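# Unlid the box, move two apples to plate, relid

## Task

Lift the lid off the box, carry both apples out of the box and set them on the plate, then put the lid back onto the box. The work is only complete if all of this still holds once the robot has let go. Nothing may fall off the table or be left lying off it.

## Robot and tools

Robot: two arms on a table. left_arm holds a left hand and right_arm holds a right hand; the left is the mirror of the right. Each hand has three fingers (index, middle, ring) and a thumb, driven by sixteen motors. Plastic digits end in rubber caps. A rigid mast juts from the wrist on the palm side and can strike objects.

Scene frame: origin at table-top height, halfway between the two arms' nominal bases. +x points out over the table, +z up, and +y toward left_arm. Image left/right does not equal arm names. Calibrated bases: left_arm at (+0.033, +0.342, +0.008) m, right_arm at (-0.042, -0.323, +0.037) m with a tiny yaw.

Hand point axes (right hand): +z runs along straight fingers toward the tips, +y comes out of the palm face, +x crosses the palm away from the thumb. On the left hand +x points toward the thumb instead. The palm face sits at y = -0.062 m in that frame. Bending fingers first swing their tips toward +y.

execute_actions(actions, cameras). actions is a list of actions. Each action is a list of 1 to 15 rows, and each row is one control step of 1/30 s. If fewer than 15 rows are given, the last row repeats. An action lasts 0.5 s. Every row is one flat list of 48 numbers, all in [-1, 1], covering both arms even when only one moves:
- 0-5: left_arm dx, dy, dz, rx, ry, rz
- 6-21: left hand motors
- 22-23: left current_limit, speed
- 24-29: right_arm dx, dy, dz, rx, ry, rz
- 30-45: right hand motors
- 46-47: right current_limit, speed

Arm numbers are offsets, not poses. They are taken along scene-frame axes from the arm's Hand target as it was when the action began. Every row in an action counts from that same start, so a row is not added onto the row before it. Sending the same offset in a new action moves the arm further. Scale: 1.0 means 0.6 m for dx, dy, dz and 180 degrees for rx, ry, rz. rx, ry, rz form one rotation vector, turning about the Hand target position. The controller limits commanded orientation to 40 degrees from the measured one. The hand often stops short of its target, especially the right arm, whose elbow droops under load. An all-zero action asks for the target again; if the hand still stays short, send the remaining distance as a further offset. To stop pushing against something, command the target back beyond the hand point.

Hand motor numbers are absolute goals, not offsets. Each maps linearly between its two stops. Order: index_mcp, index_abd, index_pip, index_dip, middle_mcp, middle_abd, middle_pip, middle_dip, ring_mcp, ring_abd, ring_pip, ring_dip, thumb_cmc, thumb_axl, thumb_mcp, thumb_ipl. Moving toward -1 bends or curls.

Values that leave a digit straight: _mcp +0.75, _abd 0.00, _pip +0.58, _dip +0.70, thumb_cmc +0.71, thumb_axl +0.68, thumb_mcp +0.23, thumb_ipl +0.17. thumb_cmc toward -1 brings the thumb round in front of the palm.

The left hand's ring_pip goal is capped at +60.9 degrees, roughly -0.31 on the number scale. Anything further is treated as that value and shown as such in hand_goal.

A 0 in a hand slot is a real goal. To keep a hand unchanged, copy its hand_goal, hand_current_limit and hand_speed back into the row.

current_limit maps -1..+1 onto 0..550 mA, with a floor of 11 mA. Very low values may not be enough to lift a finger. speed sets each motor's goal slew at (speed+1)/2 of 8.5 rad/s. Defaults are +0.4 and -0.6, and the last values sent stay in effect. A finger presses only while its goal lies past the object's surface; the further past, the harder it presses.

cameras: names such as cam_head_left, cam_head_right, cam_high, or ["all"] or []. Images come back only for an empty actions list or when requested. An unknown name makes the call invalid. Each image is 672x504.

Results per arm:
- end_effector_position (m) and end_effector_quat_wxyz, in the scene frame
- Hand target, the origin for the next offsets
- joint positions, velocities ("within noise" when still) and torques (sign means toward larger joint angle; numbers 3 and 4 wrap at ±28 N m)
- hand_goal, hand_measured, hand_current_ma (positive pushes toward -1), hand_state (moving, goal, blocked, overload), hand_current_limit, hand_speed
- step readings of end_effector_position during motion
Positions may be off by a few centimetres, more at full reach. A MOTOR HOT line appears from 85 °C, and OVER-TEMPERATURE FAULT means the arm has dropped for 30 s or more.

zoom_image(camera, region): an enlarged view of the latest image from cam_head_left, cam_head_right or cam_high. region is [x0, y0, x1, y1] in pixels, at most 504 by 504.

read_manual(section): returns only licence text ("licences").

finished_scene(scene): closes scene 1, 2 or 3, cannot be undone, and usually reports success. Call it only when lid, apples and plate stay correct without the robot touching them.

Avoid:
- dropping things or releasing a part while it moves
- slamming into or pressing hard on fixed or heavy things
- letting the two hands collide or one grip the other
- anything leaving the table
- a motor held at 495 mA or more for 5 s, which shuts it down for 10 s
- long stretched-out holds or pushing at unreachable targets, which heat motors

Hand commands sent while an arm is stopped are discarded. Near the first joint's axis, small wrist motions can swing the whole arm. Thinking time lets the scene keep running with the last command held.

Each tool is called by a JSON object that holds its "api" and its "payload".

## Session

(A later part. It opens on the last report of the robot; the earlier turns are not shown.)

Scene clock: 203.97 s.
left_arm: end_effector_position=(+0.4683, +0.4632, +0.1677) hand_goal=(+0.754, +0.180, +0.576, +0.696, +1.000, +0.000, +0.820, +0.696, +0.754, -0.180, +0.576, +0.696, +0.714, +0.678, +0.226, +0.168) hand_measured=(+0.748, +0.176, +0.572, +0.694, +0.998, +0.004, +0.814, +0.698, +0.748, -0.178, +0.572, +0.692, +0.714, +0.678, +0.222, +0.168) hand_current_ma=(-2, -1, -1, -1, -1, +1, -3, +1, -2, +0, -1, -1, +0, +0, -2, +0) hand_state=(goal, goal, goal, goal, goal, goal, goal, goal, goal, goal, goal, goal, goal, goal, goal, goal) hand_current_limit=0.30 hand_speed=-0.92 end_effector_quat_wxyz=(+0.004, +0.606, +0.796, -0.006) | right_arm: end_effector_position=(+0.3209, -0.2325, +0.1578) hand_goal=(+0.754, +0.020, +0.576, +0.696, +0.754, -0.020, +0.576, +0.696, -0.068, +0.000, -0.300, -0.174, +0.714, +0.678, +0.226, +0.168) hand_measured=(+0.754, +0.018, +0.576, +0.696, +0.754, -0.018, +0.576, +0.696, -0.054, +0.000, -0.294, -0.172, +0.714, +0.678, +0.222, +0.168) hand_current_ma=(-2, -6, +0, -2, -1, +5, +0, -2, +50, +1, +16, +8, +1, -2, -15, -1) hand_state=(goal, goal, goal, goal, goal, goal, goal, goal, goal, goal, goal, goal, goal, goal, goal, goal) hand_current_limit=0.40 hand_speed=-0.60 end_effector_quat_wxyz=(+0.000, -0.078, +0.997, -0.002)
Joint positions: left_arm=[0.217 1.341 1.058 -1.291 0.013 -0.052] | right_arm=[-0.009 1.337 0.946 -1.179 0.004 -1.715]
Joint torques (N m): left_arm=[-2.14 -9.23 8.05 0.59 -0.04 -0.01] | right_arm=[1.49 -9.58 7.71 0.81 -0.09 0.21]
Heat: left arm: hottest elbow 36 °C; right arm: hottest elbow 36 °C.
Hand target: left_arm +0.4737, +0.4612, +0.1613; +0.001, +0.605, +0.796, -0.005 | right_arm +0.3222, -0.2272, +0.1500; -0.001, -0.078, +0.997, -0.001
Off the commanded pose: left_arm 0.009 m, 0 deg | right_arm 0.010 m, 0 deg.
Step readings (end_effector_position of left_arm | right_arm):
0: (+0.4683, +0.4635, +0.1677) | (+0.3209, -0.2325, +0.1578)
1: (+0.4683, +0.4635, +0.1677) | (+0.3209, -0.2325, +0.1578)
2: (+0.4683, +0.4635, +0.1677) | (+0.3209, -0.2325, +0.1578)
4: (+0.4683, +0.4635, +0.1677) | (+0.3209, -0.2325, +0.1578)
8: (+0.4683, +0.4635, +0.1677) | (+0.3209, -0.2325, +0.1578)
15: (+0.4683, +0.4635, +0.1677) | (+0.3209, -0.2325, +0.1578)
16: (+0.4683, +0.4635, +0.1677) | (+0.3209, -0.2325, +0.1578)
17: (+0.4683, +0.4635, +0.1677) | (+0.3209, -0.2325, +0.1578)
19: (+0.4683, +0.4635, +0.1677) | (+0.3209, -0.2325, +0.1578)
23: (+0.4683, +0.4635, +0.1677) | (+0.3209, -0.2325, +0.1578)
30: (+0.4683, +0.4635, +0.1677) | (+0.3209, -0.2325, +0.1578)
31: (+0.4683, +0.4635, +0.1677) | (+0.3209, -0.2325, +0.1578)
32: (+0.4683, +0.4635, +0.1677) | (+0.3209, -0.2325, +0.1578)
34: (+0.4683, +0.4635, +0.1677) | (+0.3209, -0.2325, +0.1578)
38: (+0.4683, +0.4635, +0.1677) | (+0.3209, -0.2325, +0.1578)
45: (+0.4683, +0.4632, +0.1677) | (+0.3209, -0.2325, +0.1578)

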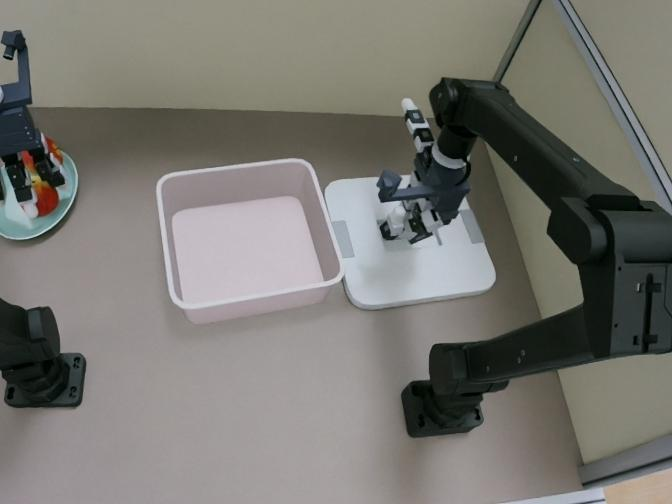

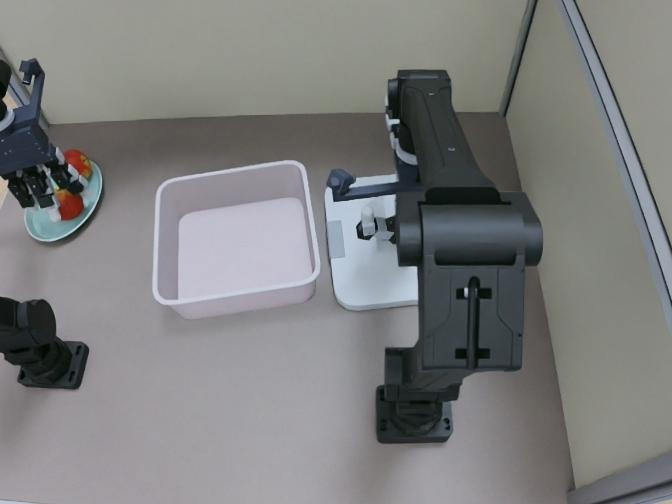

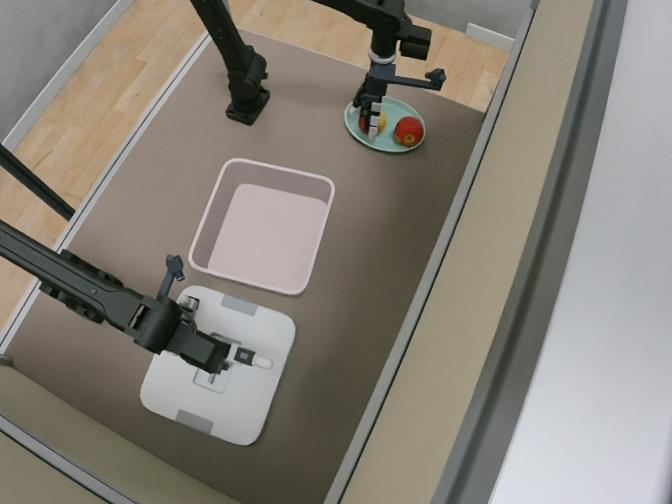

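{"api": "execute_actions", "payload": {"actions": [[[0,0,0.06,0,0,0,0.754,0.18,0.576,0.696,1,0,0.88,0.696,0.754,-0.18,0.576,0.696,0.714,0.678,0.226,0.168,0.3,-0.8,0,0,0,0,0,0,0.754,0.02,0.576,0.696,0.754,-0.02,0.576,0.696,-0.068,0,-0.3,-0.174,0.714,0.678,0.226,0.168,0.4,-0.6]],[[0,0,0.1,0,0,0,0.754,0.18,0.576,0.696,1,0,0.88,0.696,0.754,-0.18,0.576,0.696,0.714,0.678,0.226,0.168,0.3,-0.8,0,0,0,0,0,0,0.754,0.02,0.576,0.696,0.754,-0.02,0.576,0.696,-0.068,0,-0.3,-0.174,0.714,0.678,0.226,0.168,0.4,-0.6]],[[0,0,0.08,0,0,0,0.754,0.18,0.576,0.696,1,0,0.88,0.696,0.754,-0.18,0.576,0.696,0.714,0.678,0.226,0.168,0.3,-0.8,0,0,0,0,0,0,0.754,0.02,0.576,0.696,0.754,-0.02,0.576,0.696,-0.068,0,-0.3,-0.174,0.714,0.678,0.226,0.168,0.4,-0.6]]], "cameras": ["cam_head_left","cam_head_right","cam_high"]}}

{"api": "zoom_image", "payload": {"camera": "cam_high", "region": [300, 20, 450, 170]}}

{"api": "zoom_image", "payload": {"camera": "cam_high", "region": [140, 280, 300, 440]}}

{"api": "zoom_image", "payload": {"camera": "cam_head_left", "region": [360, 180, 460, 280]}}

Scene clock: 206.30 s.
left_arm: end_effector_position=(+0.4641, +0.4623, +0.2941) hand_goal=(+0.754, +0.180, +0.576, +0.696, +1.000, +0.000, +0.880, +0.696, +0.754, -0.180, +0.576, +0.696, +0.714, +0.678, +0.226, +0.168) hand_measured=(+0.752, +0.176, +0.574, +0.694, +0.996, +0.004, +0.874, +0.698, +0.752, -0.178, +0.574, +0.692, +0.714, +0.678, +0.222, +0.168) hand_current_ma=(+0, -1, -1, -1, -2, +1, -2, +1, +0, +0, -1, -1, +0, +0, -2, +0) hand_state=(goal, goal, goal, goal, goal, goal, goal, goal, goal, goal, goal, goal, goal, goal, goal, goal) hand_current_limit=0.30 hand_speed=-0.80 end_effector_quat_wxyz=(-0.003, +0.605, +0.796, -0.014) | right_arm: end_effector_position=(+0.3209, -0.2325, +0.1578) hand_goal=(+0.754, +0.020, +0.576, +0.696, +0.754, -0.020, +0.576, +0.696, -0.068, +0.000, -0.300, -0.174, +0.714, +0.678, +0.226, +0.168) hand_measured=(+0.754, +0.018, +0.576, +0.696, +0.754, -0.018, +0.576, +0.696, -0.054, +0.000, -0.294, -0.172, +0.714, +0.678, +0.222, +0.168) hand_current_ma=(-2, -6, +0, -2, -1, +5, +0, -2, +50, +1, +16, +8, +1, -2, -15, -1) hand_state=(goal, goal, goal, goal, goal, goal, goal, goal, goal, goal, goal, goal, goal, goal, goal, goal) hand_current_limit=0.40 hand_speed=-0.60 end_effector_quat_wxyz=(+0.000, -0.078, +0.997, -0.002)
Joint positions: left_arm=[0.217 1.306 1.365 -1.655 0.013 -0.052] | right_arm=[-0.009 1.337 0.946 -1.179 0.004 -1.715]
Joint torques (N m): left_arm=[-2.14 -9.7 11.12 -0.23 -0.04 -0.01] | right_arm=[1.49 -9.64 7.69 0.81 -0.09 0.2]
Heat: left arm: hottest elbow 37 °C; right arm: hottest elbow 36 °C.
Hand target: left_arm +0.4737, +0.4612, +0.3052; +0.001, +0.605, +0.796, -0.005 | right_arm +0.3222, -0.2272, +0.1500; -0.001, -0.078, +0.997, -0.001
Off the commanded pose: left_arm 0.015 m, 1 deg | right_arm 0.010 m, 0 deg.
Step readings (end_effector_position of left_arm | right_arm):
0: (+0.4683, +0.4632, +0.1677) | (+0.3209, -0.2325, +0.1578)
1: (+0.4683, +0.4632, +0.1677) | (+0.3209, -0.2325, +0.1578)
2: (+0.4680, +0.4631, +0.1676) | (+0.3209, -0.2325, +0.1578)
4: (+0.4665, +0.4628, +0.1682) | (+0.3209, -0.2325, +0.1578)
8: (+0.4612, +0.4618, +0.1733) | (+0.3209, -0.2325, +0.1578)
15: (+0.4641, +0.4623, +0.1794) | (+0.3209, -0.2325, +0.1578)
16: (+0.4641, +0.4623, +0.1798) | (+0.3209, -0.2325, +0.1578)
17: (+0.4637, +0.4622, +0.1815) | (+0.3209, -0.2325, +0.1578)
19: (+0.4603, +0.4614, +0.1911) | (+0.3209, -0.2325, +0.1578)
23: (+0.4641, +0.4623, +0.2247) | (+0.3209, -0.2325, +0.1578)
30: (+0.4686, +0.4633, +0.2486) | (+0.3209, -0.2325, +0.1578)
31: (+0.4672, +0.4630, +0.2483) | (+0.3209, -0.2325, +0.1578)
32: (+0.4654, +0.4626, +0.2494) | (+0.3209, -0.2325, +0.1578)
34: (+0.4605, +0.4616, +0.2570) | (+0.3209, -0.2325, +0.1578)
38: (+0.4649, +0.4627, +0.2832) | (+0.3209, -0.2325, +0.1578)
45: (+0.4671, +0.4629, +0.2951) | (+0.3209, -0.2325, +0.1578)

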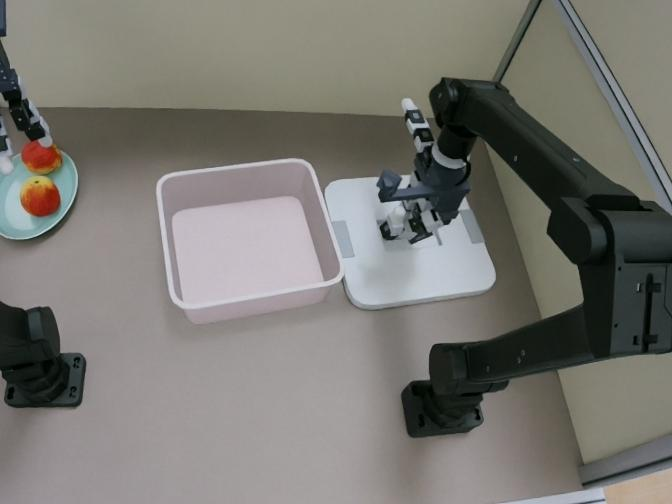

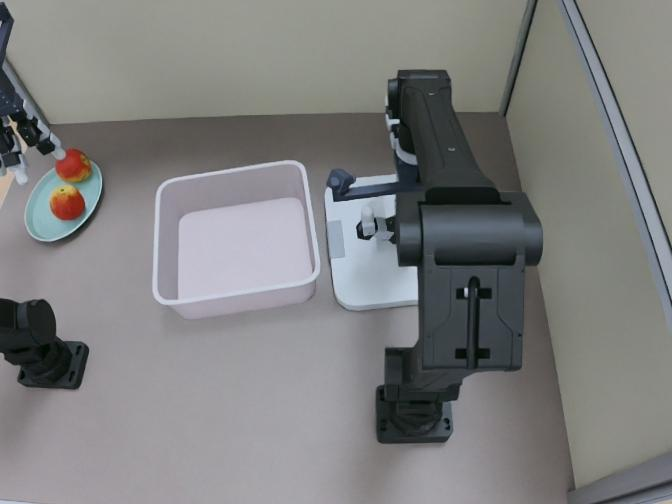

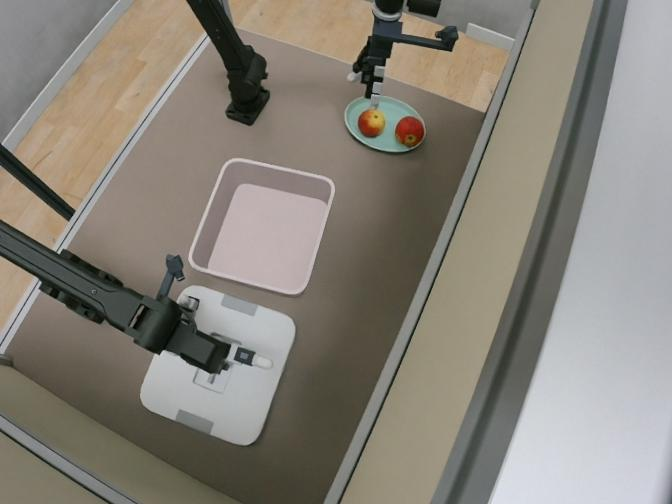

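Scaled by 3.360 from the camera's 672x504 image, which has a finer 960x720 frame.

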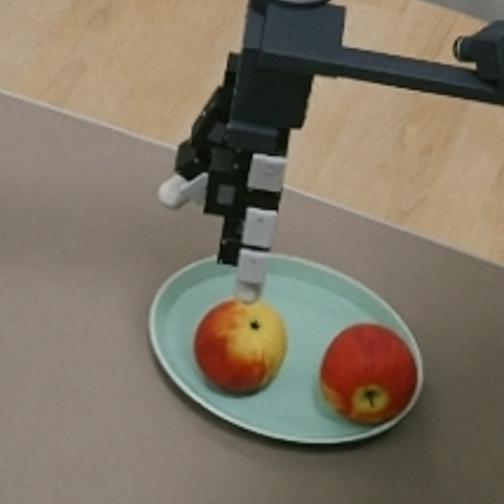

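Scaled by 3.150 from the camera's 672x504 image, which has a finer 960x720 frame.

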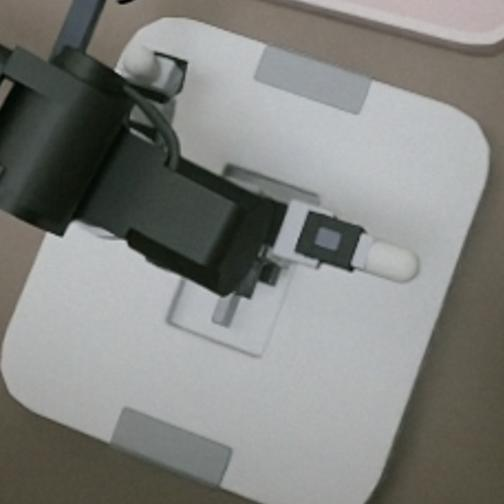

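Scaled by 5.040 from the camera's 672x504 image, which has a finer 960x720 frame.

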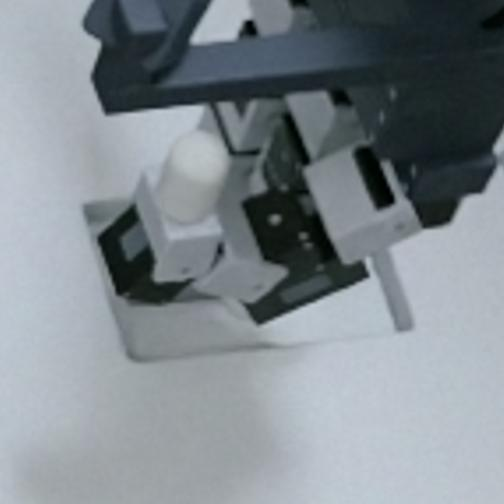

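{"api": "execute_actions", "payload": {"actions": [[[0,0,0,0,0,0,0.754,0.18,0.576,0.696,1,0,0.88,0.696,0.754,-0.18,0.576,0.696,0.714,0.678,0.226,0.168,0.3,-0.8,0,-0.026,0,0,0,0,0.754,0.02,0.576,0.696,0.754,-0.02,0.576,0.696,-0.068,0,-0.3,-0.174,0.714,0.678,0.226,0.168,0.4,-0.6]],[[0,0,0,0,0,0,0.754,0.18,0.576,0.696,1,0,0.88,0.696,0.754,-0.18,0.576,0.696,0.714,0.678,0.226,0.168,0.3,-0.8,0,0,-0.014,0,0,0,0.754,0.02,0.576,0.696,0.754,-0.02,0.576,0.696,-0.068,0,-0.3,-0.174,0.714,0.678,0.226,0.168,0.4,-0.6]]], "cameras": ["cam_head_left","cam_high"]}}

{"api": "zoom_image", "payload": {"camera": "cam_head_left", "region": [360, 180, 460, 280]}}

Scene clock: 208.47 s.
left_arm: end_effector_position=(+0.4641, +0.4623, +0.2941) hand_goal=(+0.754, +0.180, +0.576, +0.696, +1.000, +0.000, +0.880, +0.696, +0.754, -0.180, +0.576, +0.696, +0.714, +0.678, +0.226, +0.168) hand_measured=(+0.752, +0.176, +0.574, +0.694, +0.996, +0.004, +0.874, +0.698, +0.752, -0.178, +0.574, +0.692, +0.714, +0.678, +0.222, +0.168) hand_current_ma=(+0, -1, -1, -1, -2, +1, -2, +1, +0, +0, -1, -1, +0, +0, -2, +0) hand_state=(goal, goal, goal, goal, goal, goal, goal, goal, goal, goal, goal, goal, goal, goal, goal, goal) hand_current_limit=0.30 hand_speed=-0.80 end_effector_quat_wxyz=(-0.003, +0.605, +0.796, -0.014) | right_arm: end_effector_position=(+0.3219, -0.2385, +0.1498) hand_goal=(+0.754, +0.020, +0.576, +0.696, +0.754, -0.020, +0.576, +0.696, -0.068, +0.000, -0.300, -0.174, +0.714, +0.678, +0.226, +0.168) hand_measured=(+0.754, +0.018, +0.576, +0.696, +0.754, -0.018, +0.576, +0.696, -0.054, +0.000, -0.294, -0.172, +0.714, +0.678, +0.222, +0.168) hand_current_ma=(-2, -6, +0, -2, -1, +5, +0, -2, +50, +1, +16, +8, +1, -2, -15, -1) hand_state=(goal, goal, goal, goal, goal, goal, goal, goal, goal, goal, goal, goal, goal, goal, goal, goal) hand_current_limit=0.40 hand_speed=-0.60 end_effector_quat_wxyz=(+0.001, -0.075, +0.997, -0.002)
Joint positions: left_arm=[0.217 1.306 1.365 -1.655 0.013 -0.052] | right_arm=[-0.026 1.347 0.932 -1.154 0.004 -1.725]
Joint torques (N m): left_arm=[-2.14 -9.7 11.12 -0.24 -0.04 -0.01] | right_arm=[-0.79 -9.64 7.56 0.81 -0.08 -0.12]
Heat: left arm: hottest elbow 37 °C; right arm: hottest elbow 36 °C.
Hand target: left_arm +0.4737, +0.4612, +0.3052; +0.001, +0.605, +0.796, -0.005 | right_arm +0.3223, -0.2428, +0.1416; -0.001, -0.078, +0.997, -0.001
Off the commanded pose: left_arm 0.015 m, 1 deg | right_arm 0.009 m, 0 deg.
Step readings (end_effector_position of left_arm | right_arm):
0: (+0.4641, +0.4623, +0.2941) | (+0.3209, -0.2325, +0.1578)
1: (+0.4641, +0.4623, +0.2941) | (+0.3209, -0.2325, +0.1578)
2: (+0.4641, +0.4623, +0.2941) | (+0.3209, -0.2325, +0.1578)
4: (+0.4641, +0.4623, +0.2941) | (+0.3210, -0.2332, +0.1578)
8: (+0.4641, +0.4623, +0.2941) | (+0.3216, -0.2368, +0.1578)
15: (+0.4641, +0.4623, +0.2941) | (+0.3217, -0.2385, +0.1578)
16: (+0.4641, +0.4623, +0.2941) | (+0.3215, -0.2385, +0.1578)
17: (+0.4641, +0.4623, +0.2941) | (+0.3218, -0.2385, +0.1577)
19: (+0.4641, +0.4623, +0.2941) | (+0.3227, -0.2385, +0.1564)
23: (+0.4641, +0.4623, +0.2941) | (+0.3220, -0.2385, +0.1525)
30: (+0.4641, +0.4623, +0.2941) | (+0.3219, -0.2385, +0.1498)
Images, in order (width x height): cam_head_left 672x504, cam_high 672x504.

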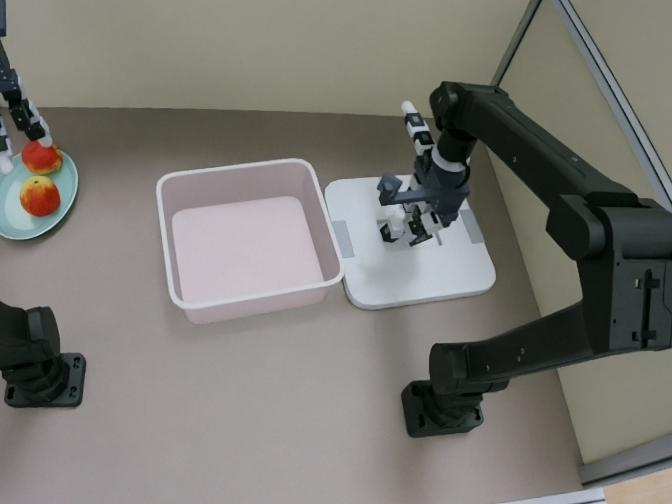

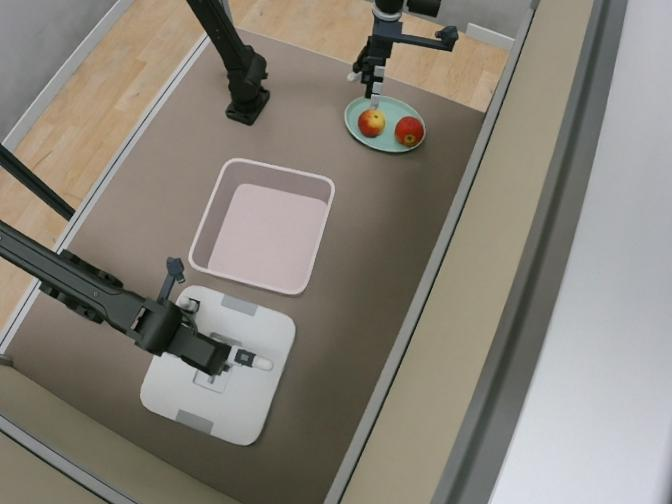

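Scaled by 5.040 from the camera's 672x504 image, which has a finer 960x720 frame.

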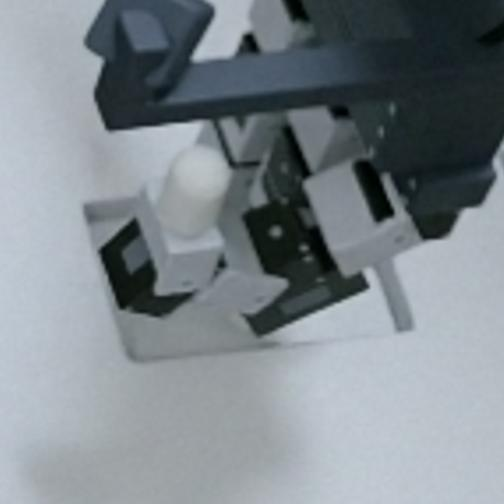

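{"api": "execute_actions", "payload": {"actions": [[[0,0,0,0,0,0,0.754,0.18,0.576,0.696,1,0,0.88,0.696,0.754,-0.18,0.576,0.696,0.714,0.678,0.226,0.168,0.3,-0.8,-0.006,0,-0.012,0,0,0,0.754,0.02,0.576,0.696,0.754,-0.02,0.576,0.696,-0.068,0,-0.3,-0.174,0.714,0.678,0.226,0.168,0.4,-0.6]],[[0,0,0,0,0,0,0.754,0.18,0.576,0.696,1,0,0.88,0.696,0.754,-0.18,0.576,0.696,0.714,0.678,0.226,0.168,0.3,-0.8,0,0,0,0,0,0,0.754,-0.1,0.576,0.696,0.754,0.1,0.576,0.696,-0.068,0,-0.3,-0.174,0.714,0.678,0.226,0.168,0.3,-0.9]]], "cameras": []}}

Scene clock: 210.00 s.
left_arm: end_effector_position=(+0.4641, +0.4623, +0.2941) hand_goal=(+0.754, +0.180, +0.576, +0.696, +1.000, +0.000, +0.880, +0.696, +0.754, -0.180, +0.576, +0.696, +0.714, +0.678, +0.226, +0.168) hand_measured=(+0.752, +0.176, +0.574, +0.694, +0.996, +0.004, +0.874, +0.698, +0.752, -0.178, +0.574, +0.692, +0.714, +0.678, +0.222, +0.168) hand_current_ma=(+0, -1, -1, -1, -2, +1, -2, +1, +0, +0, -1, -1, +0, +0, -2, +0) hand_state=(goal, goal, goal, goal, goal, goal, goal, goal, goal, goal, goal, goal, goal, goal, goal, goal) hand_current_limit=0.30 hand_speed=-0.80 end_effector_quat_wxyz=(-0.003, +0.605, +0.796, -0.014) | right_arm: end_effector_position=(+0.3185, -0.2385, +0.1424) hand_goal=(+0.754, -0.100, +0.576, +0.696, +0.754, +0.100, +0.576, +0.696, -0.068, +0.000, -0.300, -0.174, +0.714, +0.678, +0.226, +0.168) hand_measured=(+0.754, -0.076, +0.576, +0.696, +0.754, +0.084, +0.576, +0.696, -0.054, +0.000, -0.294, -0.172, +0.714, +0.678, +0.222, +0.168) hand_current_ma=(-2, +81, +0, -2, -1, -50, +0, -2, +50, +1, +16, +8, +1, -2, -15, -1) hand_state=(goal, blocked, goal, goal, goal, goal, goal, goal, goal, goal, goal, goal, goal, goal, goal, goal) hand_current_limit=0.30 hand_speed=-0.90 end_effector_quat_wxyz=(+0.001, -0.075, +0.997, -0.002)
Joint positions: left_arm=[0.217 1.306 1.365 -1.655 0.013 -0.052] | right_arm=[-0.026 1.347 0.91 -1.133 0.004 -1.725]
Joint torques (N m): left_arm=[-2.14 -9.76 11.12 -0.23 -0.04 -0.01] | right_arm=[-0.79 -9.58 7.51 0.77 -0.08 -0.11]
Heat: left arm: hottest elbow 37 °C; right arm: hottest elbow 36 °C.
Hand target: left_arm +0.4737, +0.4612, +0.3052; +0.001, +0.605, +0.796, -0.005 | right_arm +0.3187, -0.2428, +0.1344; -0.001, -0.078, +0.997, -0.001
Off the commanded pose: left_arm 0.015 m, 1 deg | right_arm 0.009 m, 0 deg.
Step readings (end_effector_position of left_arm | right_arm):
0: (+0.4641, +0.4623, +0.2941) | (+0.3219, -0.2385, +0.1498)
1: (+0.4641, +0.4623, +0.2941) | (+0.3219, -0.2385, +0.1498)
2: (+0.4641, +0.4623, +0.2941) | (+0.3220, -0.2385, +0.1493)
4: (+0.4641, +0.4623, +0.2941) | (+0.3219, -0.2385, +0.1476)
8: (+0.4641, +0.4623, +0.2941) | (+0.3185, -0.2385, +0.1433)
15: (+0.4641, +0.4623, +0.2941) | (+0.3185, -0.2385, +0.1424)
16: (+0.4641, +0.4623, +0.2941) | (+0.3185, -0.2385, +0.1424)
17: (+0.4641, +0.4623, +0.2941) | (+0.3185, -0.2385, +0.1424)
19: (+0.4641, +0.4623, +0.2941) | (+0.3185, -0.2385, +0.1424)
23: (+0.4641, +0.4623, +0.2941) | (+0.3185, -0.2385, +0.1424)
30: (+0.4641, +0.4623, +0.2941) | (+0.3185, -0.2385, +0.1424)
No camera images: "cameras" was empty.

{"api": "execute_actions", "payload": {"actions": [[[0,0,0,0,0,0,0.754,0.18,0.576,0.696,1,0,0.88,0.696,0.754,-0.18,0.576,0.696,0.714,0.678,0.226,0.168,0.3,-0.8,0,0,0,0,0,0,0.754,-0.35,0.576,0.696,0.754,0.3,0.576,0.696,-0.068,0,-0.3,-0.174,0.714,0.678,0.226,0.168,0.78,-0.8]],[[0,0,0,0,0,0,0.754,0.18,0.576,0.696,1,0,0.88,0.696,0.754,-0.18,0.576,0.696,0.714,0.678,0.226,0.168,0.3,-0.8,0,0,0.05,0,0,0,0.754,-0.35,0.576,0.696,0.754,0.3,0.576,0.696,-0.068,0,-0.3,-0.174,0.714,0.678,0.226,0.168,0.78,-0.8]]], "cameras": ["cam_head_left"]}}

Scene clock: 211.67 s.
left_arm: end_effector_position=(+0.4641, +0.4623, +0.2941) hand_goal=(+0.754, +0.180, +0.576, +0.696, +1.000, +0.000, +0.880, +0.696, +0.754, -0.180, +0.576, +0.696, +0.714, +0.678, +0.226, +0.168) hand_measured=(+0.752, +0.176, +0.574, +0.694, +0.996, +0.004, +0.874, +0.698, +0.752, -0.178, +0.574, +0.692, +0.714, +0.678, +0.222, +0.168) hand_current_ma=(+0, -1, -1, -1, -2, +1, -2, +1, +0, +0, -1, -1, +0, +0, -2, +0) hand_state=(goal, goal, goal, goal, goal, goal, goal, goal, goal, goal, goal, goal, goal, goal, goal, goal) hand_current_limit=0.30 hand_speed=-0.80 end_effector_quat_wxyz=(-0.003, +0.605, +0.796, -0.014) | right_arm: end_effector_position=(+0.3042, -0.2384, +0.1435) hand_goal=(+0.754, -0.350, +0.576, +0.696, +0.754, +0.300, +0.576, +0.696, -0.068, +0.000, -0.300, -0.174, +0.714, +0.678, +0.226, +0.168) hand_measured=(+0.754, -0.080, +0.576, +0.696, +0.754, +0.096, +0.576, +0.696, -0.054, +0.000, -0.294, -0.172, +0.714, +0.678, +0.222, +0.168) hand_current_ma=(-3, +490, +0, -2, -1, -489, +0, -2, +50, +1, +16, +8, +1, -2, -15, -1) hand_state=(goal, blocked, goal, goal, goal, blocked, goal, goal, goal, goal, goal, goal, goal, goal, goal, goal) hand_current_limit=0.78 hand_speed=-0.80 end_effector_quat_wxyz=(-0.027, -0.075, +0.997, +0.000)
Joint positions: left_arm=[0.217 1.306 1.365 -1.655 0.013 -0.052] | right_arm=[-0.026 1.343 0.91 -1.191 0.004 -1.725]
Joint torques (N m): left_arm=[-2.14 -9.76 11.11 -0.24 -0.04 -0.01] | right_arm=[-0.73 -12.22 11.33 -0.21 -0.05 -0.12]
Heat: left arm: hottest elbow 37 °C; right arm: hottest elbow 35 °C.
Hand target: left_arm +0.4737, +0.4612, +0.3052; +0.001, +0.605, +0.796, -0.005 | right_arm +0.3187, -0.2428, +0.1645; -0.001, -0.078, +0.997, -0.001
Off the commanded pose: left_arm 0.015 m, 1 deg | right_arm 0.026 m, 3 deg.
Step readings (end_effector_position of left_arm | right_arm):
0: (+0.4641, +0.4623, +0.2941) | (+0.3185, -0.2385, +0.1424)
1: (+0.4641, +0.4623, +0.2941) | (+0.3185, -0.2385, +0.1424)
2: (+0.4641, +0.4623, +0.2941) | (+0.3185, -0.2385, +0.1424)
4: (+0.4641, +0.4623, +0.2941) | (+0.3185, -0.2385, +0.1424)
8: (+0.4641, +0.4623, +0.2941) | (+0.3185, -0.2385, +0.1424)
15: (+0.4641, +0.4623, +0.2941) | (+0.3185, -0.2385, +0.1424)
16: (+0.4641, +0.4623, +0.2941) | (+0.3185, -0.2385, +0.1424)
17: (+0.4641, +0.4623, +0.2941) | (+0.3185, -0.2385, +0.1424)
19: (+0.4641, +0.4623, +0.2941) | (+0.3174, -0.2385, +0.1424)
23: (+0.4641, +0.4623, +0.2941) | (+0.3098, -0.2384, +0.1427)
30: (+0.4641, +0.4623, +0.2941) | (+0.3042, -0.2384, +0.1433)
Images, in order (width x height): cam_head_left 672x504.

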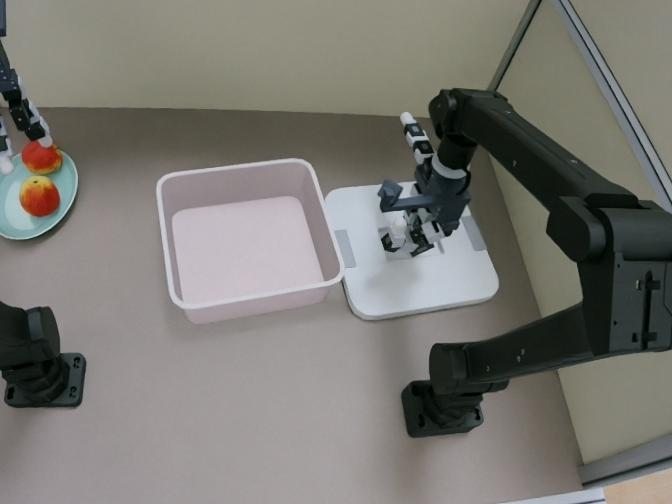

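{"api": "execute_actions", "payload": {"actions": [[[0,0,0,0,0,0,0.754,0.18,0.576,0.696,1,0,0.88,0.696,0.754,-0.18,0.576,0.696,0.714,0.678,0.226,0.168,0.3,-0.8,0,0,0.06,0,0,0,0.754,-0.35,0.576,0.696,0.754,0.3,0.576,0.696,-0.068,0,-0.3,-0.174,0.714,0.678,0.226,0.168,0.78,-0.8]],[[0,0,0,0,0,0,0.754,0.18,0.576,0.696,1,0,0.88,0.696,0.754,-0.18,0.576,0.696,0.714,0.678,0.226,0.168,0.3,-0.8,0,0,0.07,0,0,0,0.754,-0.35,0.576,0.696,0.754,0.3,0.576,0.696,-0.068,0,-0.3,-0.174,0.714,0.678,0.226,0.168,0.78,-0.8]]], "cameras": ["cam_head_left","cam_high"]}}

Scene clock: 213.50 s.
left_arm: end_effector_position=(+0.4641, +0.4623, +0.2941) hand_goal=(+0.754, +0.180, +0.576, +0.696, +1.000, +0.000, +0.880, +0.696, +0.754, -0.180, +0.576, +0.696, +0.714, +0.678, +0.226, +0.168) hand_measured=(+0.752, +0.176, +0.574, +0.694, +0.996, +0.004, +0.874, +0.698, +0.752, -0.178, +0.574, +0.692, +0.714, +0.678, +0.222, +0.168) hand_current_ma=(+0, -1, -1, -1, -2, +1, -2, +1, +0, +0, -1, -1, +0, +0, -2, +0) hand_state=(goal, goal, goal, goal, goal, goal, goal, goal, goal, goal, goal, goal, goal, goal, goal, goal) hand_current_limit=0.30 hand_speed=-0.80 end_effector_quat_wxyz=(-0.003, +0.605, +0.796, -0.014) | right_arm: end_effector_position=(+0.3008, -0.2384, +0.2173) hand_goal=(+0.754, -0.350, +0.576, +0.696, +0.754, +0.300, +0.576, +0.696, -0.068, +0.000, -0.300, -0.174, +0.714, +0.678, +0.226, +0.168) hand_measured=(+0.750, -0.080, +0.576, +0.696, +0.754, +0.098, +0.576, +0.696, -0.054, +0.000, -0.294, -0.172, +0.714, +0.678, +0.222, +0.168) hand_current_ma=(-12, +490, -2, -2, -1, -489, +0, -2, +50, +1, +16, +8, +1, -2, -15, -1) hand_state=(goal, blocked, goal, goal, goal, blocked, goal, goal, goal, goal, goal, goal, goal, goal, goal, goal) hand_current_limit=0.78 hand_speed=-0.80 end_effector_quat_wxyz=(-0.032, -0.075, +0.997, +0.000)
Joint positions: left_arm=[0.217 1.306 1.365 -1.655 0.013 -0.052] | right_arm=[-0.026 1.274 1.052 -1.412 0.004 -1.725]
Joint torques (N m): left_arm=[-2.14 -9.7 11.12 -0.23 -0.03 -0.01] | right_arm=[-0.79 -10.81 13.33 -0.18 -0.06 -0.12]
Heat: left arm: hottest elbow 37 °C; right arm: hottest elbow 36 °C.
Hand target: left_arm +0.4737, +0.4612, +0.3052; +0.001, +0.605, +0.796, -0.005 | right_arm +0.3186, -0.2428, +0.2424; -0.001, -0.078, +0.997, -0.001
Off the commanded pose: left_arm 0.015 m, 1 deg | right_arm 0.031 m, 3 deg.
Step readings (end_effector_position of left_arm | right_arm):
0: (+0.4641, +0.4623, +0.2941) | (+0.3042, -0.2384, +0.1435)
1: (+0.4641, +0.4623, +0.2941) | (+0.3042, -0.2384, +0.1436)
2: (+0.4641, +0.4623, +0.2941) | (+0.3038, -0.2384, +0.1440)
4: (+0.4641, +0.4623, +0.2941) | (+0.3006, -0.2384, +0.1484)
8: (+0.4641, +0.4623, +0.2941) | (+0.2951, -0.2384, +0.1630)
15: (+0.4641, +0.4623, +0.2941) | (+0.3003, -0.2384, +0.1756)
16: (+0.4641, +0.4623, +0.2941) | (+0.3008, -0.2384, +0.1760)
17: (+0.4641, +0.4623, +0.2941) | (+0.3008, -0.2384, +0.1771)
19: (+0.4641, +0.4623, +0.2941) | (+0.2981, -0.2384, +0.1835)
23: (+0.4641, +0.4623, +0.2941) | (+0.2972, -0.2384, +0.2021)
30: (+0.4641, +0.4623, +0.2941) | (+0.3050, -0.2384, +0.2173)
Images, in order (width x height): cam_head_left 672x504, cam_high 672x504.

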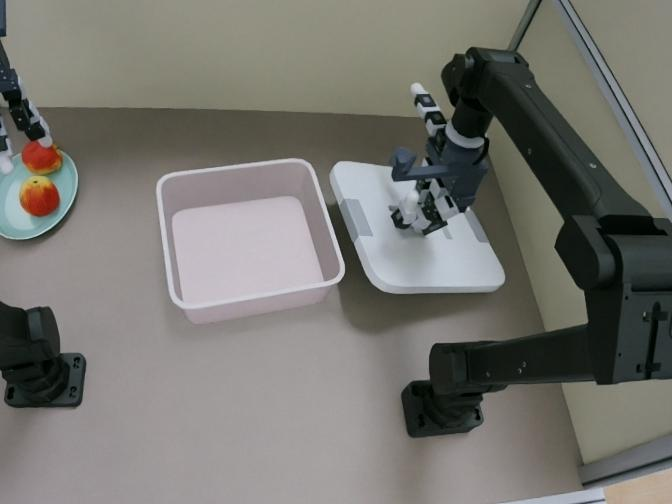

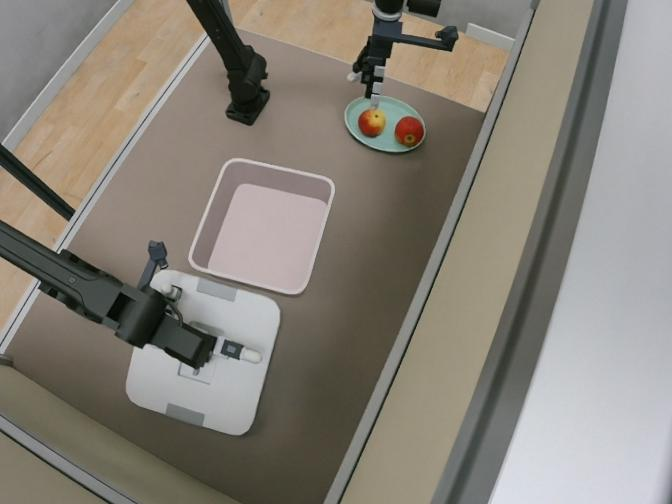

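{"api": "zoom_image", "payload": {"camera": "cam_head_left", "region": [310, 130, 520, 310]}}

{"api": "zoom_image", "payload": {"camera": "cam_high", "region": [110, 250, 300, 440]}}

Scaled by 2.400 from the camera's 672x504 image, which has a finer 960x720 frame.

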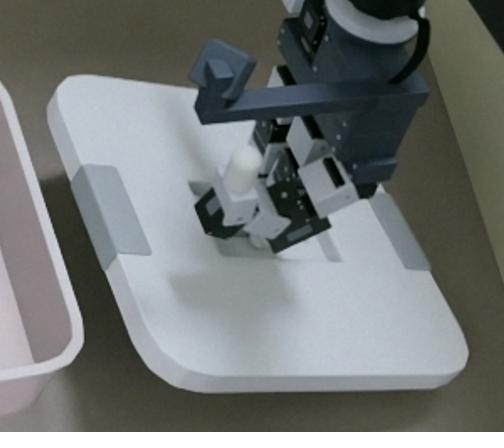

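Scaled by 2.653 from the camera's 672x504 image, which has a finer 960x720 frame.

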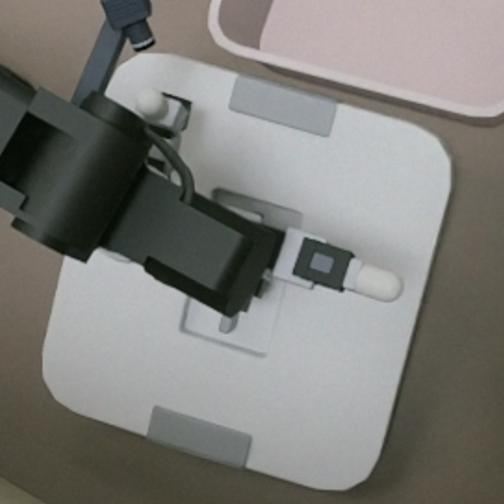

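{"api": "execute_actions", "payload": {"actions": [[[0,0,0,0,0,0,0.754,0.18,0.576,0.696,1,0,0.88,0.696,0.754,-0.18,0.576,0.696,0.714,0.678,0.226,0.168,0.3,-0.8,-0.01,-0.01,-0.1,0,0,0,0.754,-0.35,0.576,0.696,0.754,0.3,0.576,0.696,-0.068,0,-0.3,-0.174,0.714,0.678,0.226,0.168,0.78,-0.8]],[[0,0,0,0,0,0,0.754,0.18,0.576,0.696,1,0,0.88,0.696,0.754,-0.18,0.576,0.696,0.714,0.678,0.226,0.168,0.3,-0.8,0,0,-0.04,0,0,0,0.754,-0.35,0.576,0.696,0.754,0.3,0.576,0.696,-0.068,0,-0.3,-0.174,0.714,0.678,0.226,0.168,0.78,-0.8]]], "cameras": ["cam_head_left","cam_high"]}}

{"api": "zoom_image", "payload": {"camera": "cam_head_left", "region": [310, 130, 520, 310]}}

Scene clock: 216.63 s.
left_arm: end_effector_position=(+0.4641, +0.4623, +0.2941) hand_goal=(+0.754, +0.180, +0.576, +0.696, +1.000, +0.000, +0.880, +0.696, +0.754, -0.180, +0.576, +0.696, +0.714, +0.678, +0.226, +0.168) hand_measured=(+0.752, +0.176, +0.574, +0.694, +0.996, +0.004, +0.874, +0.698, +0.752, -0.178, +0.574, +0.692, +0.714, +0.678, +0.222, +0.168) hand_current_ma=(+0, -1, -1, -1, -2, +1, -2, +1, +0, +0, -1, -1, +0, +0, -2, +0) hand_state=(goal, goal, goal, goal, goal, goal, goal, goal, goal, goal, goal, goal, goal, goal, goal, goal) hand_current_limit=0.30 hand_speed=-0.80 end_effector_quat_wxyz=(-0.003, +0.605, +0.796, -0.014) | right_arm: end_effector_position=(+0.3091, -0.2451, +0.1593) hand_goal=(+0.754, -0.350, +0.576, +0.696, +0.754, +0.300, +0.576, +0.696, -0.068, +0.000, -0.300, -0.174, +0.714, +0.678, +0.226, +0.168) hand_measured=(+0.752, -0.080, +0.576, +0.696, +0.754, +0.098, +0.576, +0.696, -0.054, +0.000, -0.294, -0.172, +0.714, +0.678, +0.222, +0.168) hand_current_ma=(-9, +489, -2, -2, +2, -489, +0, -2, +50, +1, +16, +8, +1, -2, -15, -1) hand_state=(goal, blocked, goal, goal, goal, blocked, goal, goal, goal, goal, goal, goal, goal, goal, goal, goal) hand_current_limit=0.78 hand_speed=-0.80 end_effector_quat_wxyz=(-0.009, -0.074, +0.997, -0.002)
Joint positions: left_arm=[0.217 1.306 1.365 -1.655 0.013 -0.052] | right_arm=[-0.044 1.315 0.929 -1.203 0.006 -1.742]
Joint torques (N m): left_arm=[-2.14 -9.76 11.11 -0.23 -0.04 -0.01] | right_arm=[-0.73 -10.23 8.32 0.77 -0.11 -0.12]
Heat: left arm: hottest elbow 37 °C; right arm: hottest elbow 35 °C.
Hand target: left_arm +0.4737, +0.4612, +0.3052; +0.001, +0.605, +0.796, -0.005 | right_arm +0.3127, -0.2488, +0.1585; -0.001, -0.078, +0.997, -0.001
Off the commanded pose: left_arm 0.015 m, 1 deg | right_arm 0.005 m, 1 deg.
Step readings (end_effector_position of left_arm | right_arm):
0: (+0.4641, +0.4623, +0.2941) | (+0.3008, -0.2384, +0.2173)
1: (+0.4641, +0.4623, +0.2941) | (+0.3008, -0.2385, +0.2173)
2: (+0.4641, +0.4623, +0.2941) | (+0.3018, -0.2386, +0.2173)
4: (+0.4641, +0.4623, +0.2941) | (+0.3063, -0.2398, +0.2133)
8: (+0.4641, +0.4623, +0.2941) | (+0.3114, -0.2439, +0.1965)
15: (+0.4641, +0.4623, +0.2941) | (+0.3068, -0.2451, +0.1825)
16: (+0.4641, +0.4623, +0.2941) | (+0.3072, -0.2451, +0.1825)
17: (+0.4641, +0.4623, +0.2941) | (+0.3083, -0.2451, +0.1816)
19: (+0.4641, +0.4623, +0.2941) | (+0.3105, -0.2451, +0.1779)
23: (+0.4641, +0.4623, +0.2941) | (+0.3093, -0.2451, +0.1666)
30: (+0.4641, +0.4623, +0.2941) | (+0.3083, -0.2451, +0.1593)
Images, in order (width x height): cam_head_left 672x504, cam_high 672x504.

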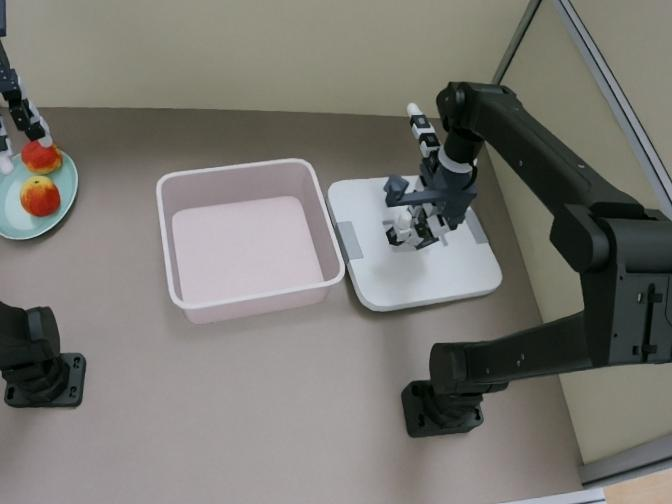

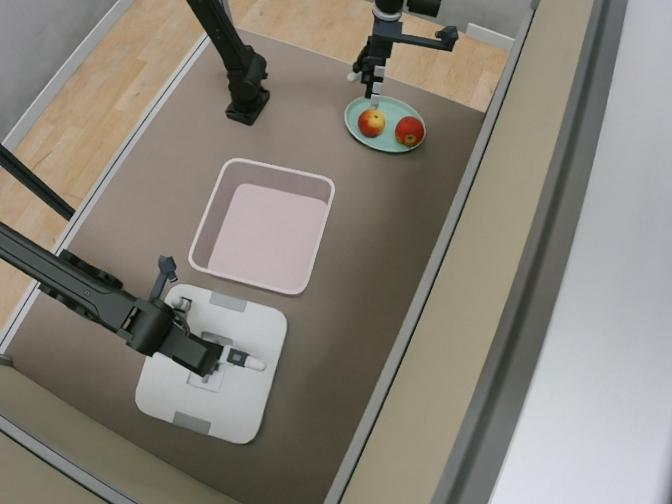

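Scaled by 2.400 from the camera's 672x504 image, which has a finer 960x720 frame.

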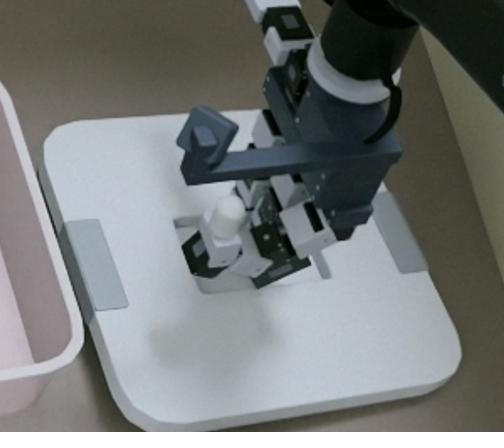

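{"api": "execute_actions", "payload": {"actions": []}}

Scene clock: 217.93 s.
left_arm: end_effector_position=(+0.4641, +0.4623, +0.2941) hand_goal=(+0.754, +0.180, +0.576, +0.696, +1.000, +0.000, +0.880, +0.696, +0.754, -0.180, +0.576, +0.696, +0.714, +0.678, +0.226, +0.168) hand_measured=(+0.752, +0.176, +0.574, +0.694, +0.996, +0.004, +0.874, +0.698, +0.752, -0.178, +0.574, +0.692, +0.714, +0.678, +0.222, +0.168) hand_current_ma=(+0, -1, -1, -1, -2, +1, -2, +1, +0, +0, -1, -1, +0, +0, -2, +0) hand_state=(goal, goal, goal, goal, goal, goal, goal, goal, goal, goal, goal, goal, goal, goal, goal, goal) hand_current_limit=0.30 hand_speed=-0.80 end_effector_quat_wxyz=(-0.003, +0.605, +0.796, -0.014) | right_arm: end_effector_position=(+0.3091, -0.2451, +0.1593) hand_goal=(+0.754, -0.350, +0.576, +0.696, +0.754, +0.300, +0.576, +0.696, -0.068, +0.000, -0.300, -0.174, +0.714, +0.678, +0.226, +0.168) hand_measured=(+0.752, -0.080, +0.576, +0.696, +0.754, +0.098, +0.576, +0.696, -0.054, +0.000, -0.294, -0.172, +0.714, +0.678, +0.222, +0.168) hand_current_ma=(-9, +489, -2, -2, +2, -489, +0, -2, +50, +1, +16, +8, +1, -2, -15, -1) hand_state=(goal, blocked, goal, goal, goal, blocked, goal, goal, goal, goal, goal, goal, goal, goal, goal, goal) hand_current_limit=0.78 hand_speed=-0.80 end_effector_quat_wxyz=(-0.009, -0.074, +0.997, -0.002)
Joint positions: left_arm=[0.217 1.306 1.365 -1.655 0.013 -0.052] | right_arm=[-0.044 1.315 0.929 -1.203 0.006 -1.742]
Joint velocities: within noise
Joint torques (N m): left_arm=[-2.14 -9.7 11.11 -0.21 -0.03 -0.01] | right_arm=[-0.73 -10.17 8.29 0.75 -0.11 -0.12]
Heat: left arm: hottest elbow 37 °C; right arm: hottest elbow 35 °C.
Hand target: left_arm +0.4737, +0.4612, +0.3052; +0.001, +0.605, +0.796, -0.005 | right_arm +0.3127, -0.2488, +0.1585; -0.001, -0.078, +0.997, -0.001
Off the commanded pose: left_arm 0.015 m, 1 deg | right_arm 0.005 m, 1 deg.

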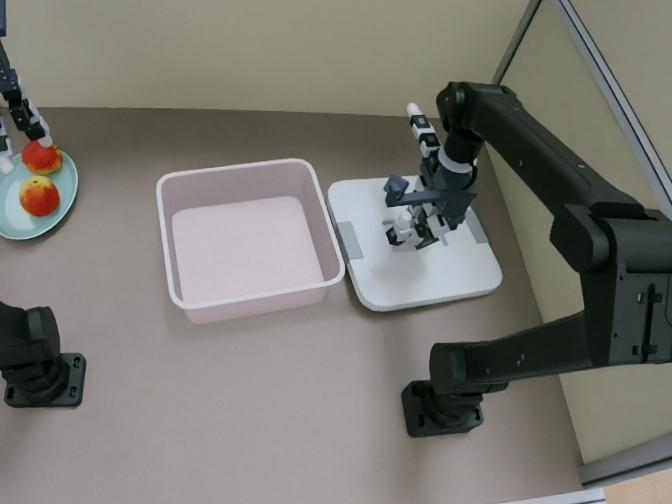

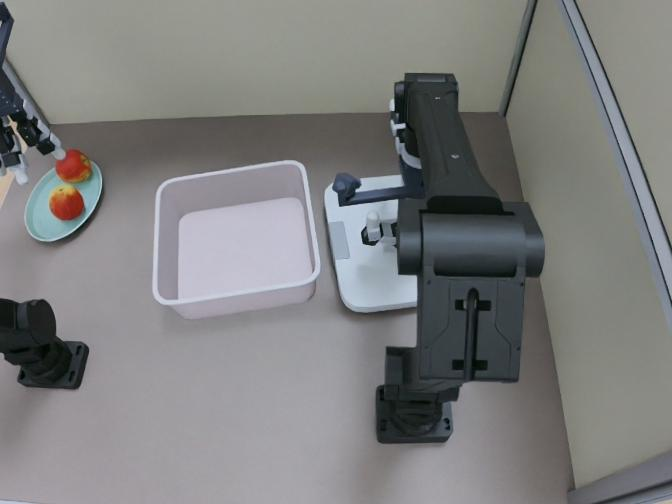

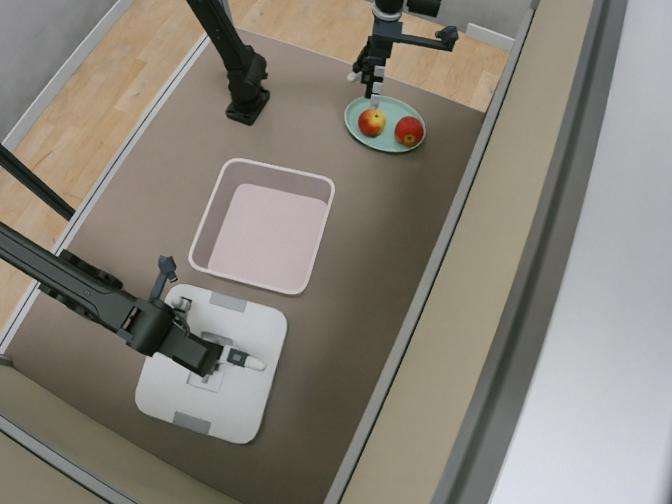

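{"api": "execute_actions", "payload": {"actions": [[[0,0,0,0,0,0,0.754,0.18,0.576,0.696,1,0,0.88,0.696,0.754,-0.18,0.576,0.696,0.714,0.678,0.226,0.168,0.3,-0.8,0.005,-0.02,0.025,0,0,0,0.754,-0.35,0.576,0.696,0.754,0.30,0.576,0.696,-0.068,0,-0.3,-0.174,0.714,0.678,0.226,0.168,0.78,-0.8]],[[0,0,0,0,0,0,0.754,0.18,0.576,0.696,1,0,0.88,0.696,0.754,-0.18,0.576,0.696,0.714,0.678,0.226,0.168,0.3,-0.8,0.005,-0.04,0,0,0,0,0.754,-0.35,0.576,0.696,0.754,0.30,0.576,0.696,-0.068,0,-0.3,-0.174,0.714,0.678,0.226,0.168,0.78,-0.8]]], "cameras": ["cam_head_left","cam_high"]}}

Scene clock: 219.83 s.
left_arm: end_effector_position=(+0.4641, +0.4623, +0.2941) hand_goal=(+0.754, +0.180, +0.576, +0.696, +1.000, +0.000, +0.880, +0.696, +0.754, -0.180, +0.576, +0.696, +0.714, +0.678, +0.226, +0.168) hand_measured=(+0.752, +0.176, +0.574, +0.694, +0.996, +0.004, +0.874, +0.698, +0.752, -0.178, +0.574, +0.692, +0.714, +0.678, +0.222, +0.168) hand_current_ma=(+0, -1, -1, -1, -2, +1, -2, +1, +0, +0, -1, -1, +0, +0, -2, +0) hand_state=(goal, goal, goal, goal, goal, goal, goal, goal, goal, goal, goal, goal, goal, goal, goal, goal) hand_current_limit=0.30 hand_speed=-0.80 end_effector_quat_wxyz=(-0.003, +0.605, +0.796, -0.014) | right_arm: end_effector_position=(+0.3024, -0.2813, +0.1588) hand_goal=(+0.754, -0.350, +0.576, +0.696, +0.754, +0.300, +0.576, +0.696, -0.068, +0.000, -0.300, -0.174, +0.714, +0.678, +0.226, +0.168) hand_measured=(+0.752, -0.080, +0.576, +0.696, +0.758, +0.098, +0.578, +0.696, -0.054, +0.000, -0.294, -0.172, +0.714, +0.678, +0.222, +0.168) hand_current_ma=(-5, +490, -1, -2, +13, -489, +7, +2, +50, +1, +16, +8, +1, -2, -15, -1) hand_state=(goal, blocked, goal, goal, goal, blocked, goal, goal, goal, goal, goal, goal, goal, goal, goal, goal) hand_current_limit=0.78 hand_speed=-0.80 end_effector_quat_wxyz=(-0.019, -0.071, +0.997, -0.001)
Joint positions: left_arm=[0.217 1.306 1.365 -1.655 0.013 -0.052] | right_arm=[-0.151 1.316 0.929 -1.22 0.009 -1.844]
Joint torques (N m): left_arm=[-2.2 -9.76 11.12 -0.23 -0.03 -0.01] | right_arm=[-0.26 -9.58 12.01 -0.14 -0.23 -0.12]
Heat: left arm: hottest elbow 37 °C; right arm: hottest elbow 35 °C.
Hand target: left_arm +0.4737, +0.4612, +0.3052; +0.001, +0.605, +0.796, -0.005 | right_arm +0.3187, -0.2848, +0.1735; -0.001, -0.078, +0.997, -0.001
Off the commanded pose: left_arm 0.015 m, 1 deg | right_arm 0.022 m, 2 deg.
Step readings (end_effector_position of left_arm | right_arm):
0: (+0.4641, +0.4623, +0.2941) | (+0.3091, -0.2451, +0.1593)
1: (+0.4641, +0.4623, +0.2941) | (+0.3090, -0.2452, +0.1593)
2: (+0.4641, +0.4623, +0.2941) | (+0.3090, -0.2456, +0.1593)
4: (+0.4641, +0.4623, +0.2941) | (+0.3086, -0.2479, +0.1593)
8: (+0.4641, +0.4623, +0.2941) | (+0.3067, -0.2550, +0.1593)
15: (+0.4641, +0.4623, +0.2941) | (+0.3048, -0.2570, +0.1594)
16: (+0.4641, +0.4623, +0.2941) | (+0.3047, -0.2571, +0.1594)
17: (+0.4641, +0.4623, +0.2941) | (+0.3046, -0.2590, +0.1594)
19: (+0.4641, +0.4623, +0.2941) | (+0.3036, -0.2616, +0.1601)
23: (+0.4641, +0.4623, +0.2941) | (+0.3038, -0.2760, +0.1592)
30: (+0.4641, +0.4623, +0.2941) | (+0.3030, -0.2814, +0.1589)
Images, in order (width x height): cam_head_left 672x504, cam_high 672x504.

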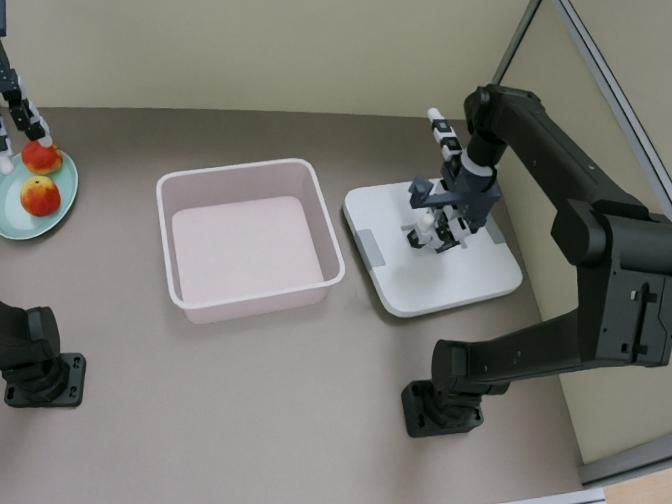

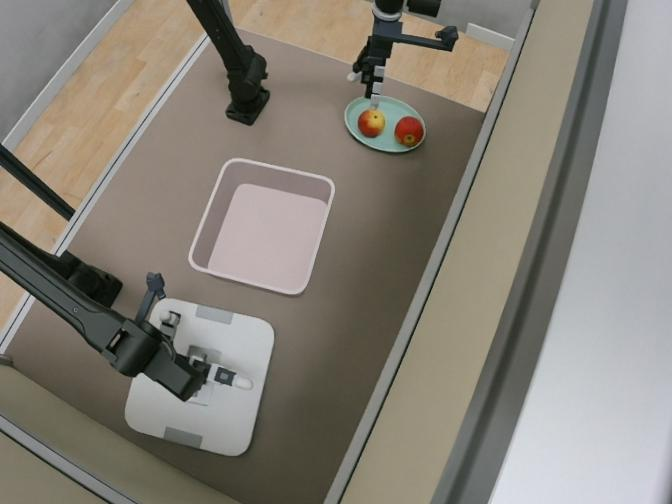

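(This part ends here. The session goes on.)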